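# Insert a loose pipe fully into a push-fit fitting

## Task

Shove the loose pipe into the open end of the push-fit fitting until it is fully seated.

## Robot and tools

Robot: two seven-joint arms, left_arm and right_arm, each with a two-finger parallel gripper. Base positions in the scene frame: left_arm (+0.019, +0.339, +0.044) m, right_arm (+0.023, -0.307, +0.044) m, each turned only slightly about z. A camera stand sits behind the arms.

Frames: all poses, hand positions and velocities use the scene frame. Its origin is at table-top height, halfway between the nominal bases. +z is up, +x points out over the table, and left_arm is on the +y side (arm names do not match image left and right). The gripper has its own axes: fingers point along its +z and open and close along its y. end_effector_position is the spot between the pads when closed; fingertips extend about 19 mm past it when closed and 6 mm when fully open. Reported poses can be off by a few centimetres, more at long reach.

Row layout (shared by execute_actions and move): 16 numbers, each in [-1, 1], always for both arms: left dx, dy, dz, rx, ry, rz, left gripper position, left gripper speed, then the same eight for the right arm. dx to rz are an offset, not a pose: a shift along the scene axes plus a rotation vector (rx, ry, rz together) about the hand's own point, measured from that arm's Hand target when the action or move begins. 1.0 equals 0.6 m or 180 degrees. A translation longer than 1.0 gets scaled down along its line. All six zeros re-request the current Hand target. Commanded orientation is clipped to within 32 degrees of the measured one each step. Large turns can swing the elbow.

Gripper numbers are absolute, not offsets. position: +1 fully open (85 mm), 0 about 45 mm, -1 fully closed; the mapping is uneven, so check position_measured_pct (roughly 50 minus 50 times the position number). speed: about 20 mm/s at -1, 85 at 0, 150 at +1; faster closes from a centimetre or more away grip harder (roughly 100 N per pad at -1 up to about 240 N at +1 on a 40 mm object). The gripper starts at +1. To grip, ask for a position narrower than the object; to release, ask a few millimetres wider. A 0 is a real command, so to leave a gripper alone repeat its last position and speed.

execute_actions: actions is a list of actions; each action is a list of up to 15 rows, one row per 1/30 s step. If fewer than 15 rows are given, the last is held for the remaining steps. Every row counts from the start-of-action Hand target, so rows are not cumulative, but a repeated action moves further. cameras: list of names, ["all"], or []; by default images come only with an empty actions list, which also shows the full state.

move: target is one row or a list of up to 15 rows, each an offset from the same starting Hand targets. speed is path top speed in m/s, 0.002 to 0.5 (default 0.25), one value or one per target; rotation is limited to twice that in rad/s and at most 0.873 rad/s. blend (metres) rounds corners in a list; 0 stops at each point. blocking=false returns after about 0.5 s while motion continues. Paths are straight, ignore obstacles and the other arm, and stop after 10 s. The result adds a move: line: done, off_target, moving, held or fault, plus limits=paced (pose clipped) or limits=held (steps withheld).

wait: seconds 0 to 10; arms keep their last command. stop: brakes a running move; fingers continue. zoom_image: camera (cam_high, cam_low, cam_left_wrist, cam_right_wrist) and region [x0, y0, x1, y1] in pixels of that 672x504 image, at most 504 by 504, from the latest images. clear_fault: arm = left_arm or right_arm, only after a reported torque fault. finished_scene: scene = this scene's number (integer, 1 to 2); call it only when the pipe stays fully inserted without the robot.

Result lines: end_effector_position (m) and end_effector_quat_wxyz; Hand target (the commanded pose after clipping, the base for the next offset; the hand often rests a bit short of it, and only a new command closes the gap); Tool commands; position_measured_pct; object_status (0 moving, 1 blocked opening, 2 stopped on an object before the requested position, i.e. a firm grip, 3 reached the requested position or pads met, i.e. empty or soft grip); motor_current_ma (about 1000 when holding, near 0 in air); Joint velocities ("within noise" when still); Joint torques; Flange force along the gripper's x y z (includes held weight, has some error, dropped after row-based calls); MOTOR HOT and fault lines. A reading below 98 with status 2 means something is between the pads.

Cautions: arms are stiff, so aiming even millimetres past a firm contact pushes hard; to stop pressing, command the target back behind the gripper. Move slowly near contact; faster moves hit harder and overshoot. Joint torque limits are 104.5 N m (waist, shoulder, upper arm roll, elbow) and 51.3 N m (forearm roll, wrist pitch, wrist roll); exceeding one, or a joint drifting over 5 degrees from plan, faults that arm until clear_fault. Motors heat when holding loads, reaching far, or pushing at unreachable poses; at 75 °C the arm sinks. Keep the arms and their fingers from pressing on each other. Don't drop the pipe, release it while moving, slam it, or let anything leave the table. Random small shoves may disturb loose parts.

Each tool is called after ">>>" as name([rows], argument=value, ...), one row to a line, values as JSON.

## Session

>>> execute_actions(actions=[])

Scene clock: 0.00 s.
left_arm: end_effector_position=(+0.3147, -0.0472, +0.3265) position_measured_pct=0.0 object_status=3 motor_current_ma=0 end_effector_quat_wxyz=(+0.538, +0.493, -0.441, +0.523) | right_arm: end_effector_position=(+0.4694, -0.1823, +0.1790) position_measured_pct=0.0 object_status=3 motor_current_ma=0 end_effector_quat_wxyz=(-0.168, -0.113, +0.975, -0.093)
Joint positions: left_arm=[0.041 0.884 0.174 2.371 1.776 1.587 1.51] | right_arm=[-0.343 0.798 0.042 1.292 0.064 1.428 1.408]
Joint velocities: within noise
Joint torques (N m): no reading
Motor temperatures (°C): left_arm=[35 31 28 30 40 43 37] | right_arm=[28 33 28 31 37 33 37]
Flange force (N): no reading
Hand target: left_arm +0.3147, -0.0472, +0.3265; +0.538, +0.493, -0.441, +0.523 | right_arm +0.4694, -0.1823, +0.1790; -0.168, -0.113, +0.975, -0.093
Tool commands: left_gripper/position=+1.0 left_gripper/speed=+1.0 right_gripper/position=+1.0 right_gripper/speed=+1.0

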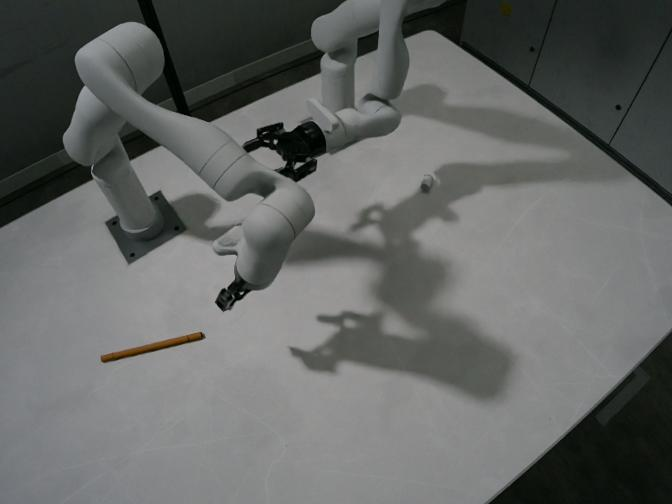

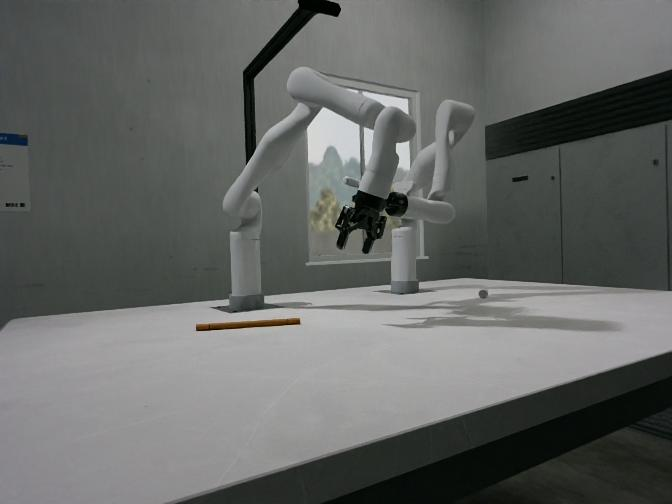

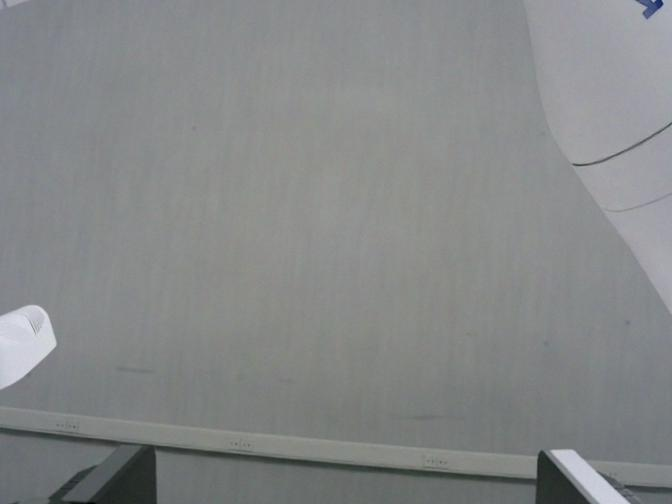

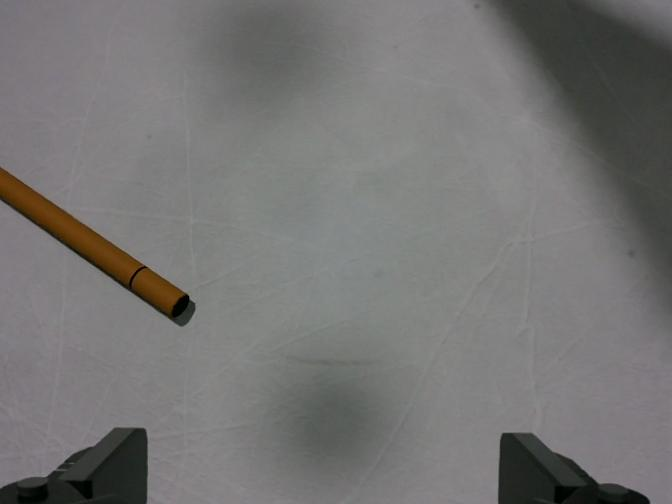

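>>> zoom_image(camera="cam_high", region=[388, 153, 468, 213])

>>> zoom_image(camera="cam_low", region=[443, 270, 523, 330])

>>> zoom_image(camera="cam_high", region=[88, 310, 218, 380])

>>> zoom_image(camera="cam_low", region=[180, 300, 320, 350])

Scaled by 6.300 from the camera's 672x504 image, which has a finer 960x720 frame.

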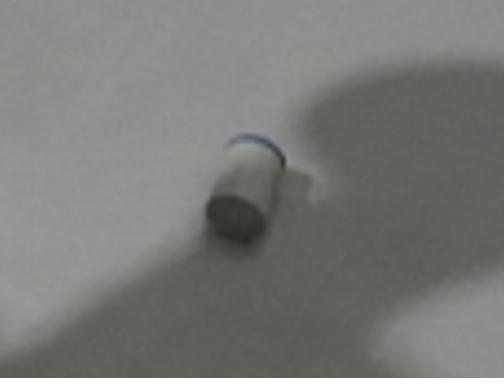

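Scaled by 6.300 from the camera's 672x504 image, which has a finer 960x720 frame.

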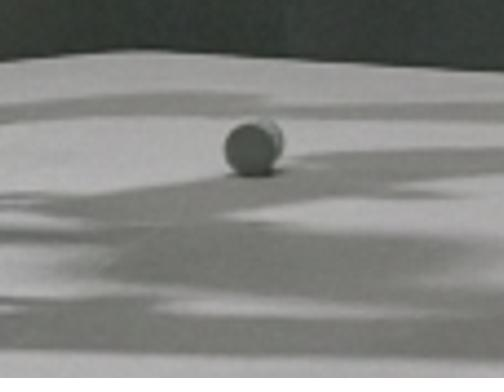

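Scaled by 3.877 from the camera's 672x504 image, which has a finer 960x720 frame.

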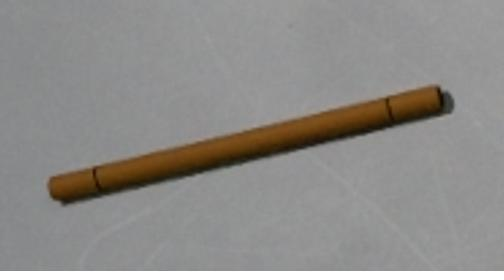

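Scaled by 3.600 from the camera's 672x504 image, which has a finer 960x720 frame.

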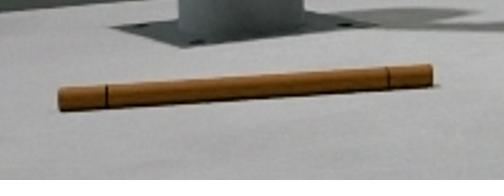

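>>> zoom_image(camera="cam_low", region=[468, 280, 498, 304])

>>> zoom_image(camera="cam_high", region=[412, 168, 442, 198])

Scaled by 16.800 from the camera's 672x504 image, which has a finer 960x720 frame.

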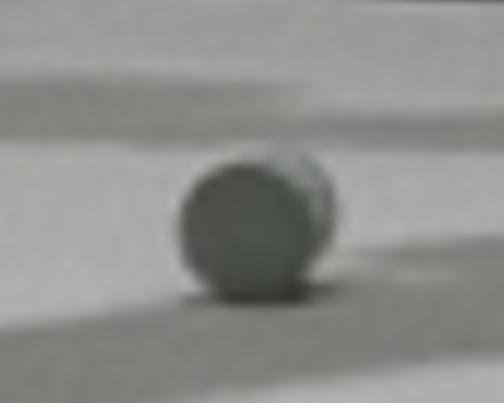

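Scaled by 16.800 from the camera's 672x504 image, which has a finer 960x720 frame.

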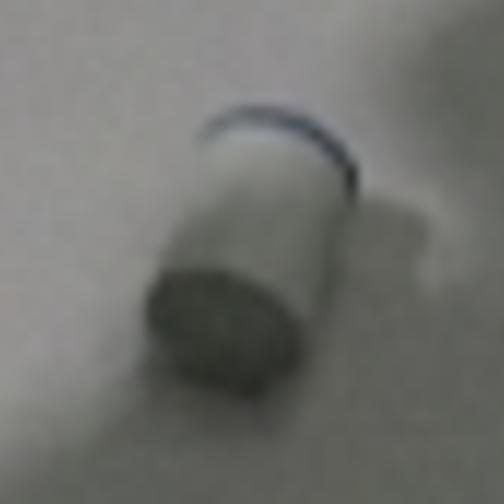

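>>> move([
  [0.0755, 0.4953, 0.0892, 0.5403, -0.0076, -0.0265, 1.0, 1.0, -0.2190, -0.4512, 0.0683, -0.0664, -0.1348, -0.6768, 1.0, 1.0],
  [0.1022, 0.7053, -0.1775, 0.2091, -0.6423, -0.5735, 1.0, 1.0, -0.2190, -0.4512, 0.0683, -0.0664, -0.1348, -0.6768, 1.0, 1.0],
], speed=0.4, blend=[0.05, 0], cameras=["all"])

Scene clock: 25.07 s.
left_arm: end_effector_position=(+0.3760, +0.3760, +0.2200) position_measured_pct=0.0 object_status=3 motor_current_ma=0 end_effector_quat_wxyz=(+0.000, +0.441, +0.898, +0.001) | right_arm: end_effector_position=(+0.3379, -0.4530, +0.2200) position_measured_pct=0.0 object_status=3 motor_current_ma=0 end_effector_quat_wxyz=(+0.000, +0.821, +0.571, +0.000)
Joint positions: left_arm=[-0.301 0.281 0.145 1.991 -0.053 0.872 0.544] | right_arm=[-0.084 0.302 0.645 2.036 -0.234 0.876 0.27]
Joint torques (N m): left_arm=[-0.36 -13.4 0.54 -7.76 0.08 -0.29 -0.4] | right_arm=[-2.19 -11.82 0.74 -7.13 -0.27 -0.08 0.19]
Flange force (N): left_arm=[-1.8 -0.9 2.7] | right_arm=[-5.7 3.2 3.7]
Hand target: left_arm +0.3760, +0.3760, +0.2200; +0.000, +0.441, +0.898, +0.000 | right_arm +0.3379, -0.4530, +0.2200; +0.000, +0.821, +0.571, +0.000
Off the commanded pose: left_arm 0.000 m, 0 deg | right_arm 0.000 m, 0 deg.
move: done
camera_calibration:
cam_left_wrist: T_world_to_cam=[[0.777286, 0.628837, -0.01977, -0.521872], [0.629101, -0.776463, 0.036562, 0.0948653], [0.00764085, -0.0408564, -0.999136, 0.386061], [0, 0, 0, 1]] pos_world=[0.343014, 0.417605, 0.371941]
cam_right_wrist: T_world_to_cam=[[0.94492, -0.327099, 0.0114952, -0.468306], [-0.327287, -0.944618, 0.02409, -0.268679], [0.00297874, -0.0265254, -0.999644, 0.358419], [0, 0, 0, 1]] pos_world=[0.353509, -0.397474, 0.370147]

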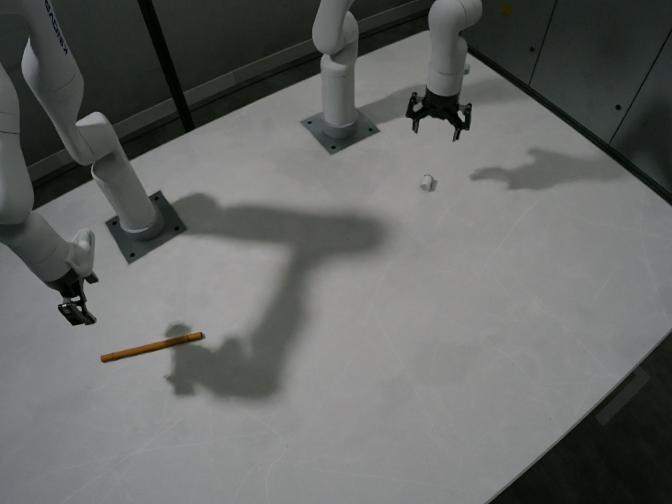

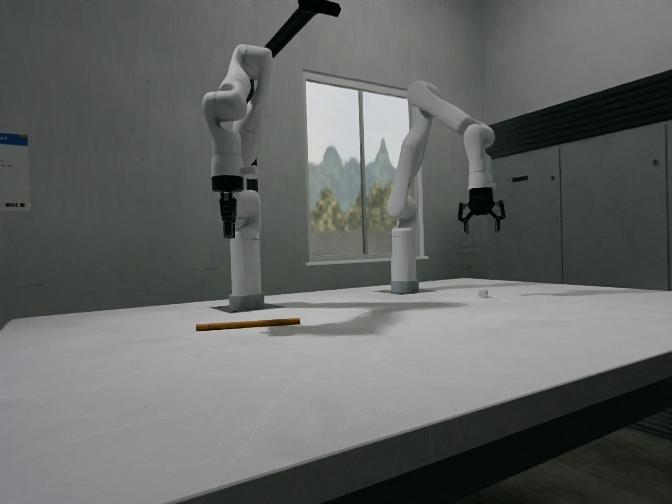

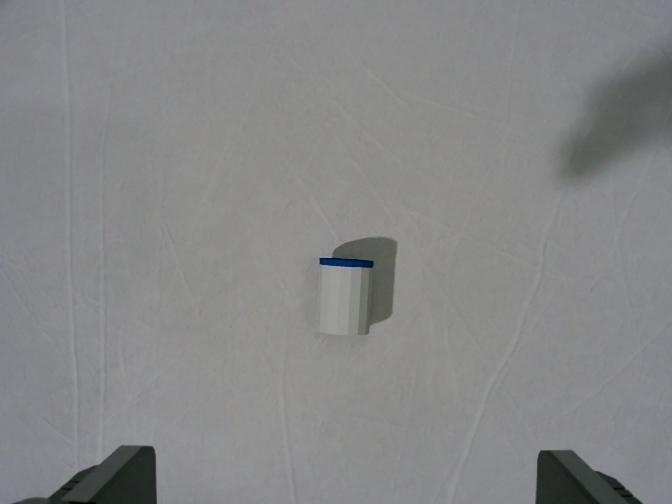

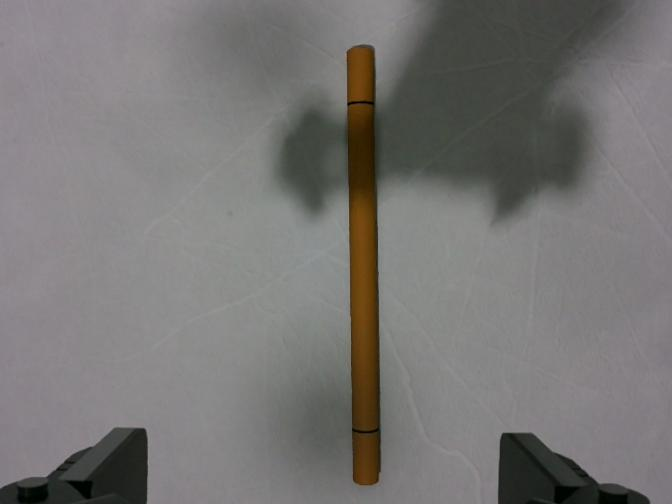

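>>> zoom_image(camera="cam_left_wrist", region=[296, 236, 416, 356])

>>> zoom_image(camera="cam_right_wrist", region=[300, 30, 430, 130])

>>> zoom_image(camera="cam_right_wrist", region=[300, 404, 430, 504])

Scaled by 4.200.

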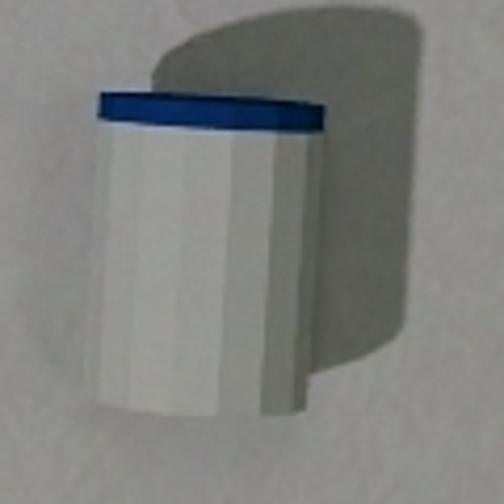

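Scaled by 3.877.

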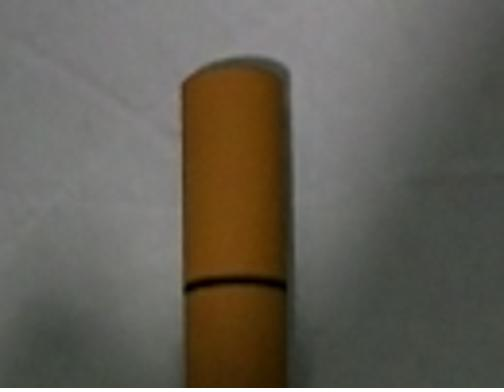

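Scaled by 3.877.

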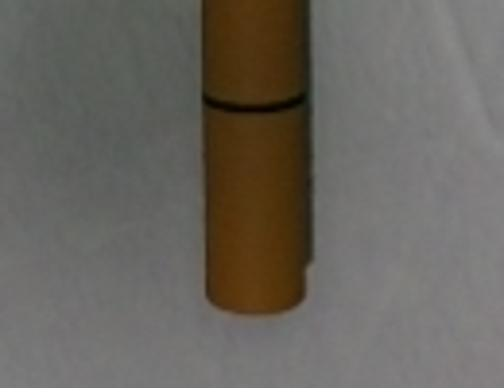

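>>> move(target=[-0.0167, 0.0138, -0.25, 0, 0, -0.0067, -0.05, 1.0, 0.065, 0.1077, -0.25, 0, 0, 0.0111, -0.3, 1.0], speed=0.3, cameras=["cam_left_wrist", "cam_right_wrist"])

Scene clock: 45.17 s.
left_arm: end_effector_position=(+0.3660, +0.3843, +0.0700) position_measured_pct=52.4 object_status=3 motor_current_ma=0 end_effector_quat_wxyz=(+0.000, +0.450, +0.893, +0.000) | right_arm: end_effector_position=(+0.3769, -0.3884, +0.0700) position_measured_pct=64.9 object_status=3 motor_current_ma=0 end_effector_quat_wxyz=(+0.000, +0.811, +0.585, +0.000)
Joint positions: left_arm=[-0.273 0.604 0.081 2.183 -0.133 0.359 0.569] | right_arm=[-0.049 0.652 0.378 2.146 -0.555 0.439 0.382]
Joint torques (N m): left_arm=[-0.41 -15.6 0.6 -3.96 0.18 -0.12 -0.46] | right_arm=[-2.33 -15.92 1.34 -3.74 -0.26 -0.28 0.33]
Flange force (N): left_arm=[-1.2 -2.2 3.4] | right_arm=[-5.8 1.5 3.9]
Hand target: left_arm +0.3660, +0.3843, +0.0700; +0.000, +0.450, +0.893, +0.000 | right_arm +0.3769, -0.3884, +0.0700; +0.000, +0.811, +0.585, +0.000
Off the commanded pose: left_arm 0.000 m, 0 deg | right_arm 0.000 m, 0 deg.
move: done
camera_calibration:
cam_left_wrist: T_world_to_cam=[[0.790433, 0.612229, -0.0198105, -0.520645], [0.612512, -0.789614, 0.036592, 0.124227], [0.00675999, -0.0410577, -0.999134, 0.237006], [0, 0, 0, 1]] pos_world=[0.333842, 0.426576, 0.221941]
cam_right_wrist: T_world_to_cam=[[0.955728, -0.294029, 0.0114824, -0.473499], [-0.294227, -0.955431, 0.0241392, -0.207989], [0.00387307, -0.0264489, -0.999643, 0.209865], [0, 0, 0, 1]] pos_world=[0.390527, -0.33239, 0.220247]
Images, in order (width x height): cam_left_wrist 672x504, cam_right_wrist 672x504.

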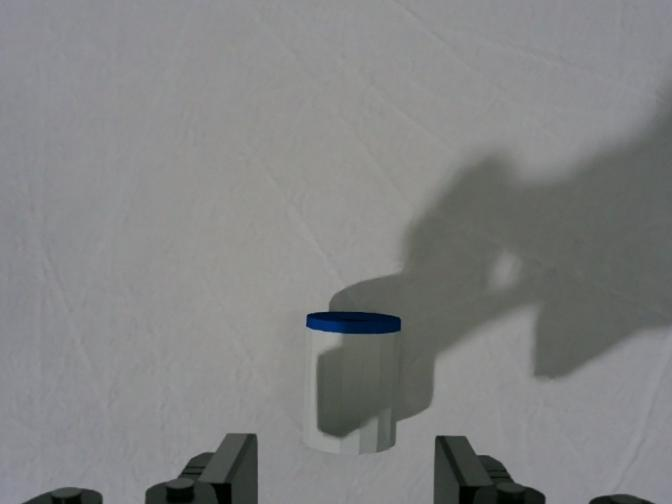

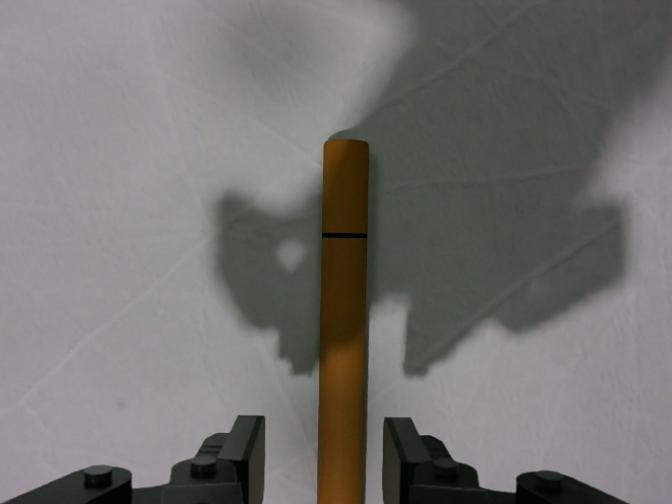

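>>> zoom_image(camera="cam_left_wrist", region=[286, 300, 416, 460])

>>> zoom_image(camera="cam_right_wrist", region=[286, 120, 406, 260])

>>> zoom_image(camera="cam_right_wrist", region=[236, 404, 416, 504])

Scaled by 3.150.

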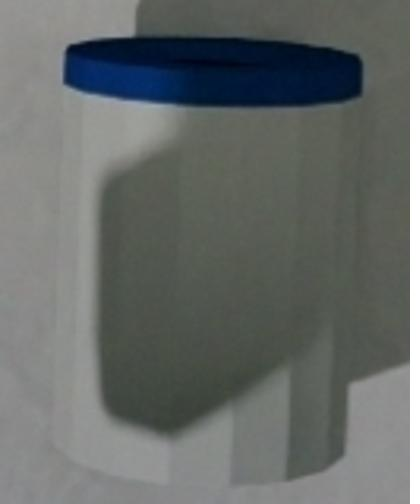

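Scaled by 3.600.

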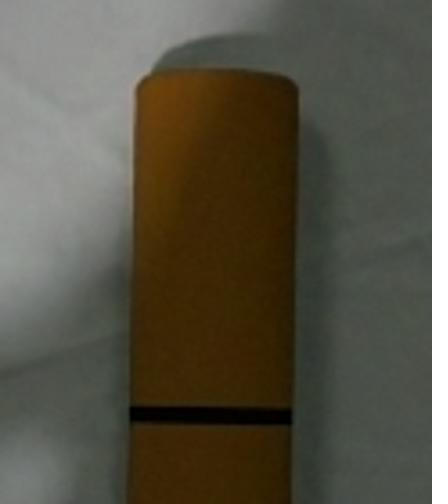

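Scaled by 2.800.

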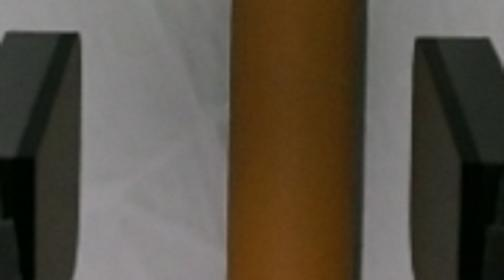

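>>> move(target=[0, 0, -0.0417, 0, 0, 0, -0.05, 1.0, 0, 0, -0.0417, 0, 0, 0, -0.3, 1.0], speed=0.1, cameras=["cam_low", "cam_left_wrist", "cam_right_wrist"])

>>> zoom_image(camera="cam_low", region=[440, 230, 530, 320])

>>> zoom_image(camera="cam_low", region=[190, 250, 310, 340])

Scene clock: 52.20 s.
left_arm: end_effector_position=(+0.3660, +0.3843, +0.0450) position_measured_pct=52.4 object_status=3 motor_current_ma=0 end_effector_quat_wxyz=(+0.000, +0.450, +0.893, +0.000) | right_arm: end_effector_position=(+0.3769, -0.3884, +0.0450) position_measured_pct=64.9 object_status=3 motor_current_ma=0 end_effector_quat_wxyz=(+0.000, +0.811, +0.585, +0.000)
Joint positions: left_arm=[-0.259 0.672 0.062 2.192 -0.142 0.28 0.577] | right_arm=[-0.001 0.71 0.312 2.153 -0.599 0.363 0.421]
Joint torques (N m): left_arm=[-0.48 -16.22 0.58 -3.35 0.2 -0.15 -0.42] | right_arm=[-2.36 -16.49 1.01 -3.1 -0.24 -0.4 0.23]
Flange force (N): left_arm=[-1.1 -2.4 3.7] | right_arm=[-6.2 1.4 3.5]
Hand target: left_arm +0.3660, +0.3843, +0.0450; +0.000, +0.450, +0.893, +0.000 | right_arm +0.3769, -0.3884, +0.0449; +0.000, +0.811, +0.585, +0.000
Off the commanded pose: left_arm 0.000 m, 0 deg | right_arm 0.000 m, 0 deg.
move: done
camera_calibration:
cam_left_wrist: T_world_to_cam=[[0.790396, 0.612276, -0.0198117, -0.521148], [0.612559, -0.789577, 0.0365908, 0.12511], [0.0067608, -0.0410571, -0.999134, 0.212028], [0, 0, 0, 1]] pos_world=[0.333842, 0.426576, 0.196941]
cam_right_wrist: T_world_to_cam=[[0.955756, -0.293935, 0.0115465, -0.473202], [-0.294135, -0.955462, 0.024016, -0.207406], [0.00397308, -0.0263496, -0.999645, 0.184768], [0, 0, 0, 1]] pos_world=[0.390526, -0.332391, 0.195147]
Images, in order (width x height): cam_low 672x504, cam_left_wrist 672x504, cam_right_wrist 672x504.

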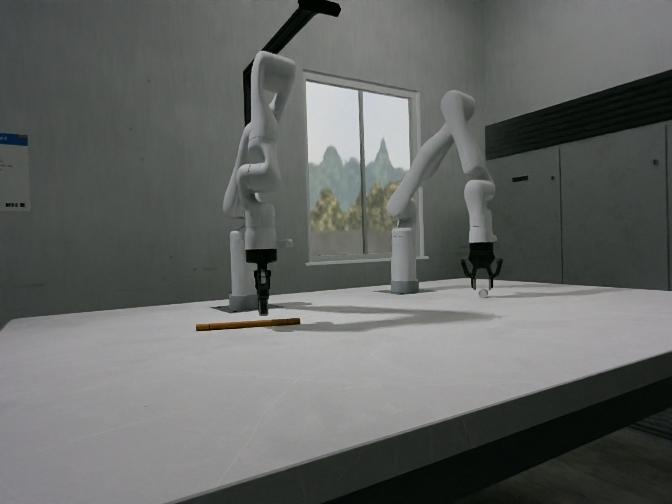

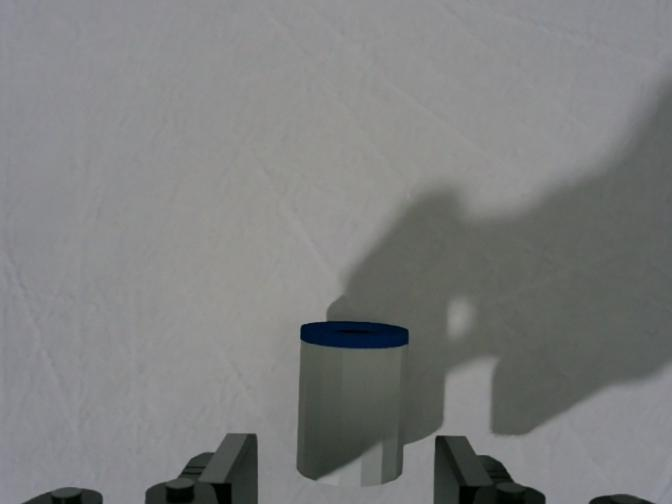

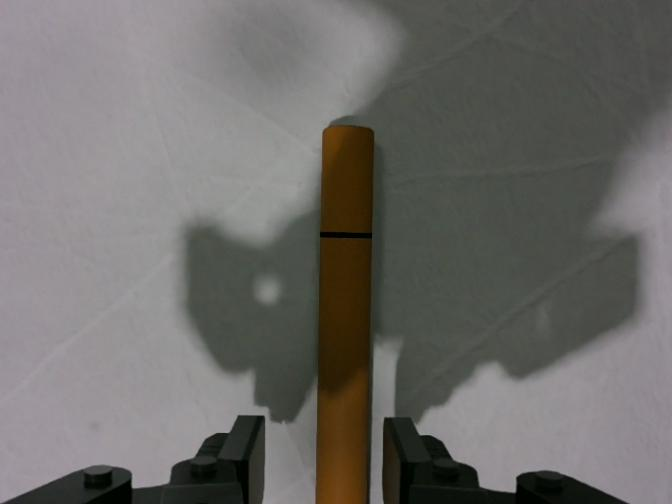

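Scaled by 5.600 from the camera's 672x504 image, which has a finer 960x720 frame.

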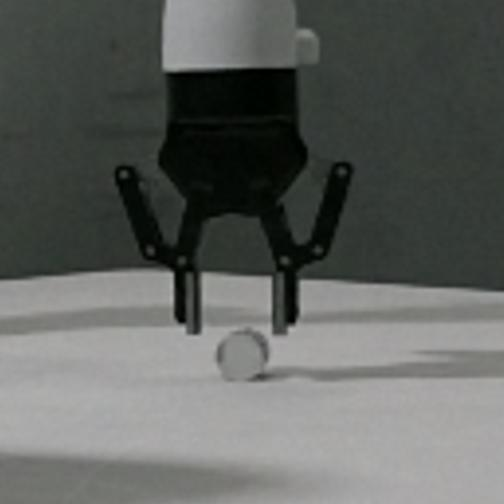

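Scaled by 4.200 from the camera's 672x504 image, which has a finer 960x720 frame.

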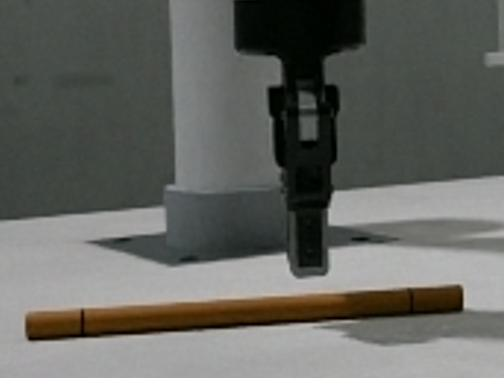

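>>> move(target=[0, 0, -0.0342, 0, 0, 0, -0.05, 1.0, 0, 0, -0.0375, 0, 0, 0, -0.3, 1.0], speed=0.06, cameras=["cam_low"])

>>> zoom_image(camera="cam_low", region=[455, 260, 515, 310])

>>> zoom_image(camera="cam_low", region=[230, 290, 300, 340])

Scene clock: 57.00 s.
left_arm: end_effector_position=(+0.3660, +0.3843, +0.0245) position_measured_pct=52.4 object_status=3 motor_current_ma=0 end_effector_quat_wxyz=(+0.000, +0.450, +0.893, +0.000) | right_arm: end_effector_position=(+0.3770, -0.3884, +0.0225) position_measured_pct=64.9 object_status=3 motor_current_ma=0 end_effector_quat_wxyz=(+0.000, +0.811, +0.585, +0.000)
Joint positions: left_arm=[-0.248 0.73 0.047 2.195 -0.147 0.219 0.581] | right_arm=[0.043 0.764 0.251 2.155 -0.632 0.294 0.451]
Joint torques (N m): left_arm=[-0.46 -16.33 0.63 -2.81 0.13 -0.28 -0.41] | right_arm=[-2.28 -16.97 0.68 -2.68 -0.2 0 0.25]
Flange force (N): left_arm=[-1.0 -2.4 2.4] | right_arm=[-6.1 -0.3 4.4]
Hand target: left_arm +0.3660, +0.3843, +0.0245; +0.000, +0.450, +0.893, +0.000 | right_arm +0.3769, -0.3884, +0.0225; +0.000, +0.811, +0.585, +0.000
Off the commanded pose: left_arm 0.000 m, 0 deg | right_arm 0.000 m, 0 deg.
move: done
Images, in order (width x height): cam_low 672x504.

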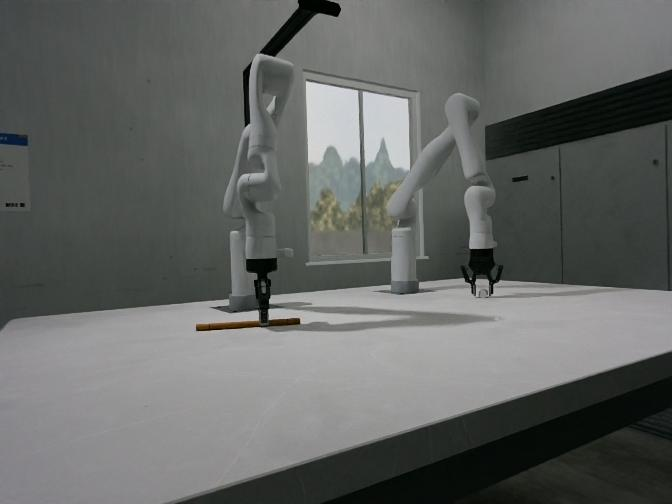

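Scaled by 8.400 from the camera's 672x504 image, which has a finer 960x720 frame.

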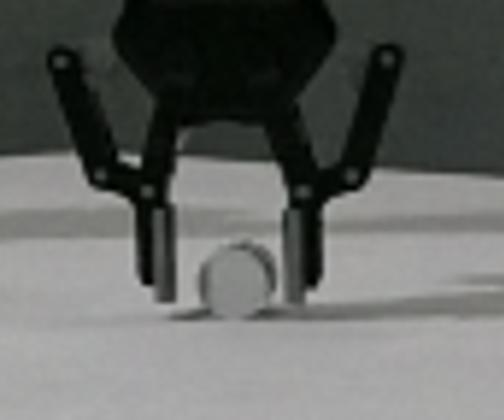

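Scaled by 7.200 from the camera's 672x504 image, which has a finer 960x720 frame.

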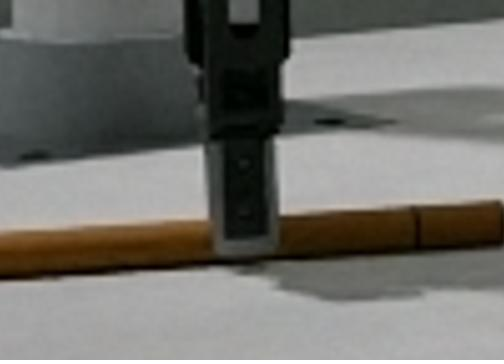

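>>> move(target=[0, 0, 0, 0, 0, 0, -0.6, -1.0, 0, 0, -0.005, 0, 0, 0, -0.3, 1.0], speed=0.02, cameras=["cam_low"])

>>> zoom_image(camera="cam_low", region=[230, 290, 300, 340])

Scene clock: 59.33 s.
left_arm: end_effector_position=(+0.3660, +0.3843, +0.0245) position_measured_pct=71.0 object_status=0 motor_current_ma=1000 end_effector_quat_wxyz=(+0.000, +0.450, +0.893, +0.000) | right_arm: end_effector_position=(+0.3769, -0.3884, +0.0194) position_measured_pct=64.9 object_status=3 motor_current_ma=0 end_effector_quat_wxyz=(+0.000, +0.811, +0.585, +0.000)
Joint positions: left_arm=[-0.247 0.73 0.047 2.195 -0.147 0.219 0.581] | right_arm=[0.049 0.771 0.242 2.155 -0.636 0.285 0.454]
Joint torques (N m): left_arm=[-0.58 -12.21 0.22 -3.9 0.16 -1.4 -0.44] | right_arm=[-2.32 -16.97 0.69 -2.56 -0.21 -0.09 0.2]
Flange force (N): left_arm=[0.2 -5.2 -12.7] | right_arm=[-6.3 -0.1 4.2]
Hand target: left_arm +0.3660, +0.3843, +0.0245; +0.000, +0.450, +0.893, +0.000 | right_arm +0.3769, -0.3884, +0.0194; +0.000, +0.811, +0.585, +0.000
Off the commanded pose: left_arm 0.000 m, 0 deg | right_arm 0.000 m, 0 deg.
move: done
Images, in order (width x height): cam_low 672x504.

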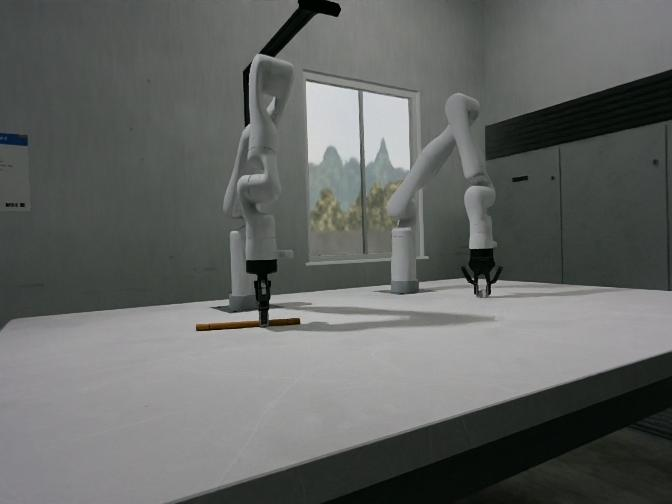

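Scaled by 7.200 from the camera's 672x504 image, which has a finer 960x720 frame.

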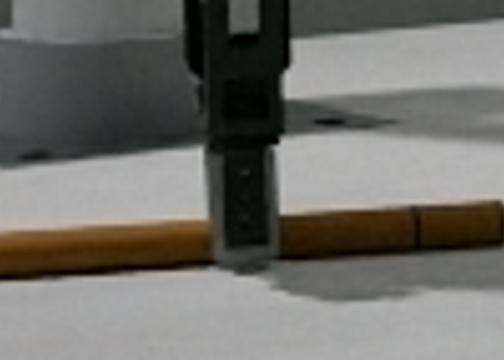

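>>> move([
  [0, 0, 0.0017, 0, 0, 0, -0.6, -1.0, 0, 0, 0.0005, 0, 0, 0, -0.9, -1.0],
  [0, 0, 0.1, 0, 0, 0, -0.6, -1.0, 0, 0, 0.1, 0, 0, 0, -0.9, -1.0],
], speed=[0.02, 0.1], cameras=["cam_low", "cam_left_wrist", "cam_right_wrist"])

Scene clock: 67.20 s.
left_arm: end_effector_position=(+0.3660, +0.3843, +0.0845) position_measured_pct=71.0 object_status=2 motor_current_ma=1000 end_effector_quat_wxyz=(+0.000, +0.450, +0.893, +0.000) | right_arm: end_effector_position=(+0.3769, -0.3884, +0.0794) position_measured_pct=84.4 object_status=2 motor_current_ma=1000 end_effector_quat_wxyz=(+0.000, +0.811, +0.585, +0.000)
Joint positions: left_arm=[-0.281 0.565 0.092 2.176 -0.127 0.405 0.563] | right_arm=[-0.065 0.63 0.401 2.142 -0.535 0.467 0.365]
Joint torques (N m): left_arm=[-0.43 -15.34 0.63 -4.46 0.19 -0.4 -0.39] | right_arm=[-2.52 -15.67 0.84 -4.21 -0.27 0.15 0.35]
Flange force (N): left_arm=[-1.4 -1.8 2.7] | right_arm=[-6.3 0.4 4.1]
Hand target: left_arm +0.3660, +0.3843, +0.0845; +0.000, +0.450, +0.893, +0.000 | right_arm +0.3769, -0.3884, +0.0795; +0.000, +0.811, +0.585, +0.000
Off the commanded pose: left_arm 0.000 m, 0 deg | right_arm 0.000 m, 0 deg.
move: done
camera_calibration:
cam_left_wrist: T_world_to_cam=[[0.790396, 0.612276, -0.0198117, -0.520368], [0.612559, -0.789577, 0.0365908, 0.123669], [0.0067608, -0.0410571, -0.999134, 0.251393], [0, 0, 0, 1]] pos_world=[0.333842, 0.426576, 0.236341]
cam_right_wrist: T_world_to_cam=[[0.955755, -0.293937, 0.0115465, -0.473601], [-0.294137, -0.955462, 0.0240159, -0.208234], [0.00397308, -0.0263496, -0.999645, 0.219256], [0, 0, 0, 1]] pos_world=[0.390526, -0.332391, 0.229647]
Images, in order (width x height): cam_low 672x504, cam_left_wrist 672x504, cam_right_wrist 672x504.

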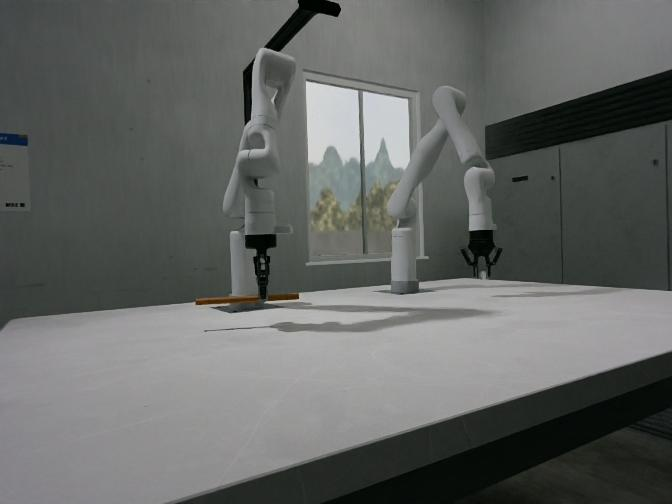

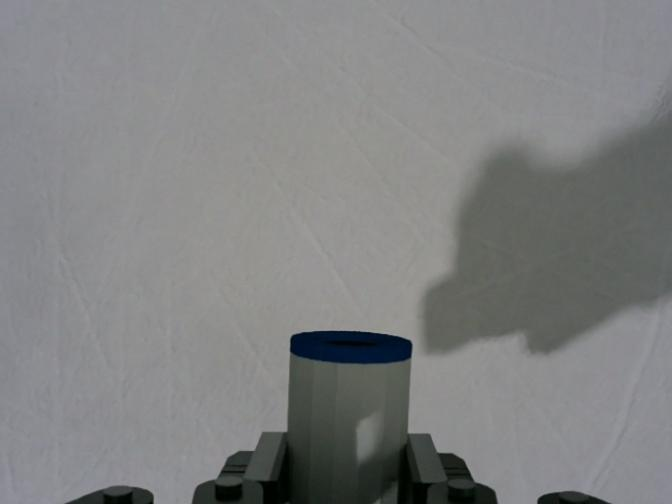

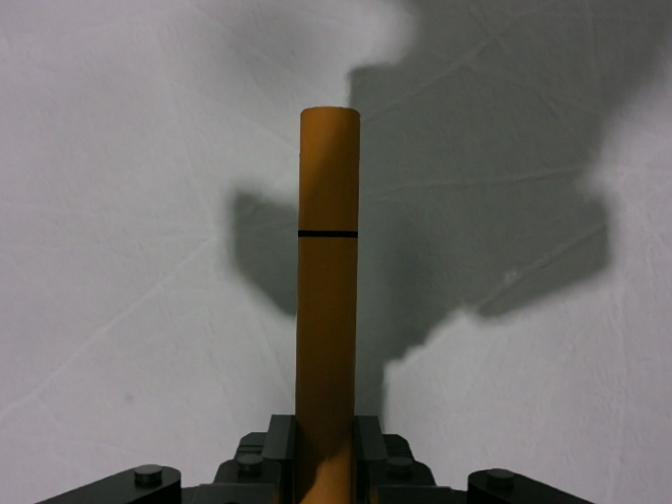

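>>> zoom_image(camera="cam_left_wrist", region=[280, 315, 424, 375])

>>> zoom_image(camera="cam_right_wrist", region=[270, 90, 390, 250])

Scaled by 3.500.

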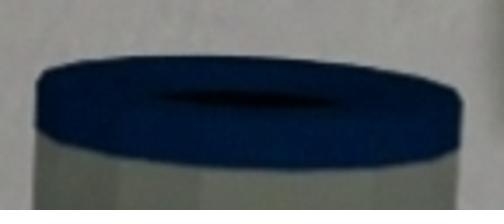

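Scaled by 3.150.

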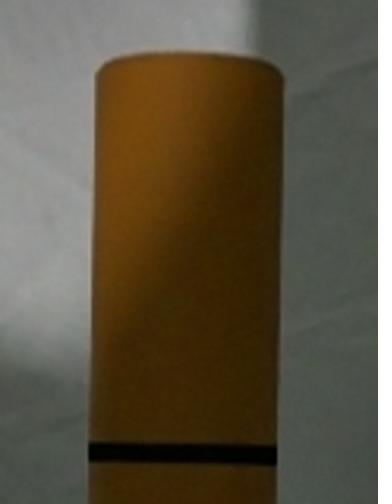

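>>> move([
  [0, 0, 0.1925, 0, 0, 0, -0.6, -1.0, 0, 0, 0.2507, 0, 0, 0, -0.9, -1.0],
  [0.14, -0.4238, 0.2925, 0, 0, 0.695, -0.6, -1.0, 0.2425, 0.3682, 0.2507, 0, 0, 0, -0.9, -1.0],
  [0.335, -0.6372, 0.2258, -0.5824, -0.0929, 0.5234, -0.6, -1.0, 0.2425, 0.3682, 0.2507, 0, 0, 0, -0.9, -1.0],
], speed=0.35, blend=[0.05, 0.05, 0], cameras=["all"])

Scene clock: 77.63 s.
left_arm: end_effector_position=(+0.5670, +0.0019, +0.2200) position_measured_pct=71.0 object_status=2 motor_current_ma=1000 end_effector_quat_wxyz=(+0.413, -0.414, +0.574, -0.573) | right_arm: end_effector_position=(+0.5224, -0.1675, +0.2299) position_measured_pct=84.4 object_status=2 motor_current_ma=1000 end_effector_quat_wxyz=(+0.000, +0.811, +0.585, +0.000)
Joint positions: left_arm=[0.967 1.098 -0.388 2.136 0.447 -1.469 3.476] | right_arm=[-0.556 0.639 0.518 1.441 -0.33 1.149 -0.374]
Joint torques (N m): left_arm=[-0.5 -20.09 -3.82 -2.8 1.09 -3.47 -0.39] | right_arm=[-2.15 -20.34 2.04 -8.35 -0.24 -0.14 0.2]
Flange force (N): left_arm=[-0.3 0.5 -1.4] | right_arm=[-1.3 4.7 2.0]
Hand target: left_arm +0.5670, +0.0019, +0.2200; +0.413, -0.414, +0.574, -0.573 | right_arm +0.5224, -0.1675, +0.2299; +0.000, +0.811, +0.585, +0.000
Off the commanded pose: left_arm 0.000 m, 0 deg | right_arm 0.000 m, 0 deg.
move: done
camera_calibration:
cam_left_wrist: T_world_to_cam=[[0.011716, -0.0266716, -0.999576, 0.215696], [0.280671, 0.959545, -0.0223138, -0.108585], [0.959733, -0.28029, 0.018728, -0.393994], [0, 0, 0, 1]] pos_world=[0.406079, -0.000487196, 0.220561]
cam_right_wrist: T_world_to_cam=[[0.955755, -0.293935, 0.0115759, -0.54948], [-0.294136, -0.955459, 0.0241115, 0.0419766], [0.00397305, -0.0264495, -0.999642, 0.374832], [0, 0, 0, 1]] pos_world=[0.536026, -0.11149, 0.380047]

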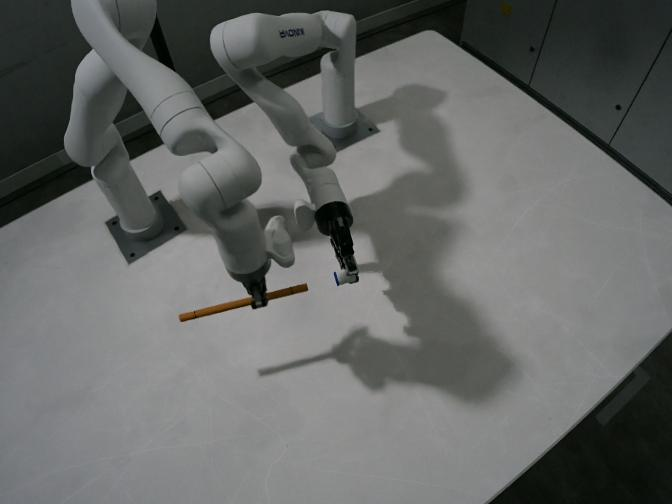

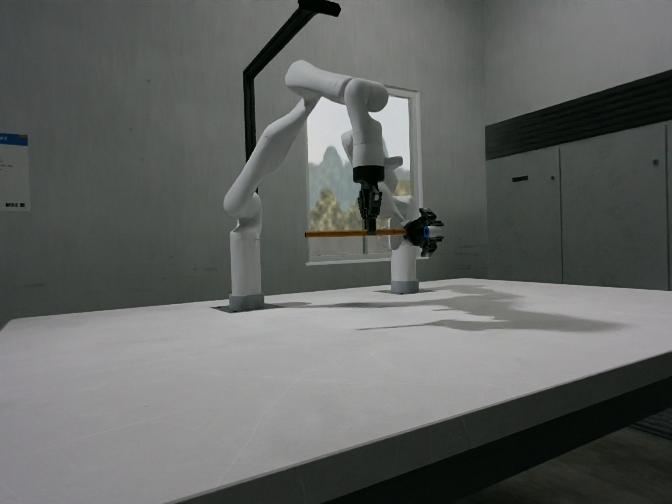

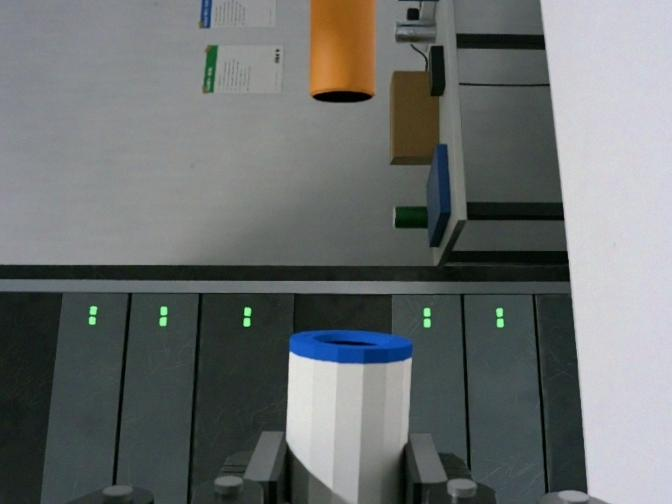

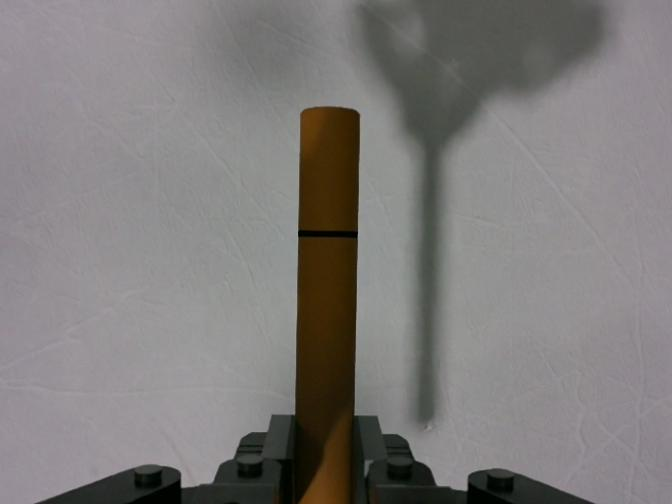

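>>> zoom_image(camera="cam_left_wrist", region=[270, 0, 430, 160])

>>> zoom_image(camera="cam_left_wrist", region=[270, 310, 430, 470])

>>> zoom_image(camera="cam_low", region=[300, 190, 450, 270])

>>> zoom_image(camera="cam_high", region=[230, 240, 370, 330])

Scaled by 3.150.

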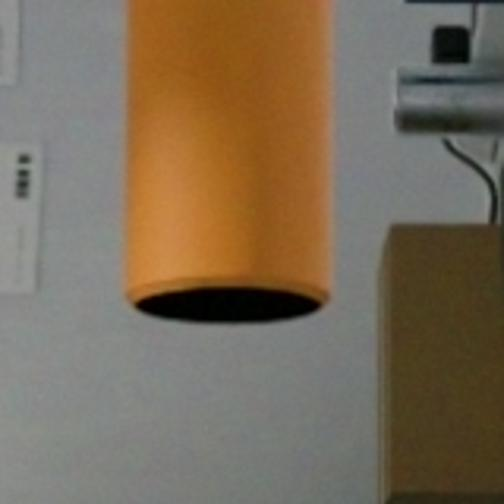

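Scaled by 3.150.

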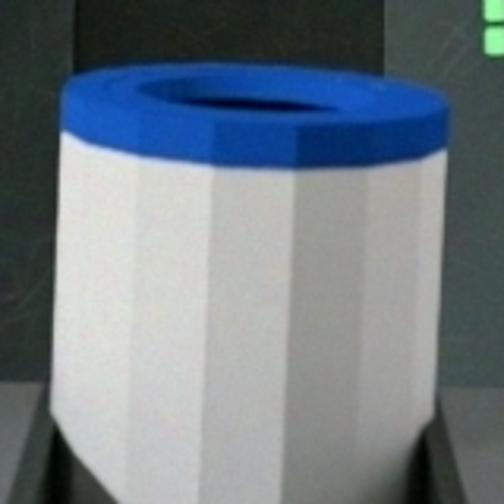

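Scaled by 3.360 from the camera's 672x504 image, which has a finer 960x720 frame.

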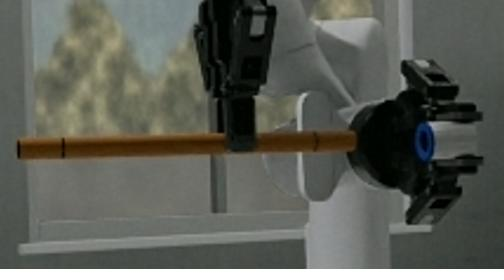

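Scaled by 3.600 from the camera's 672x504 image, which has a finer 960x720 frame.

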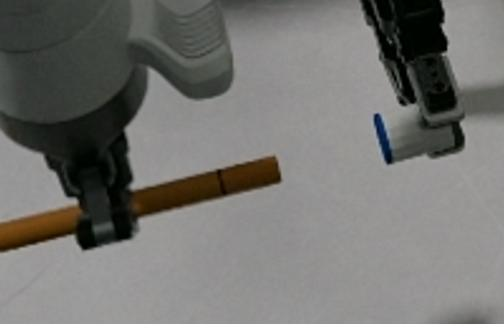

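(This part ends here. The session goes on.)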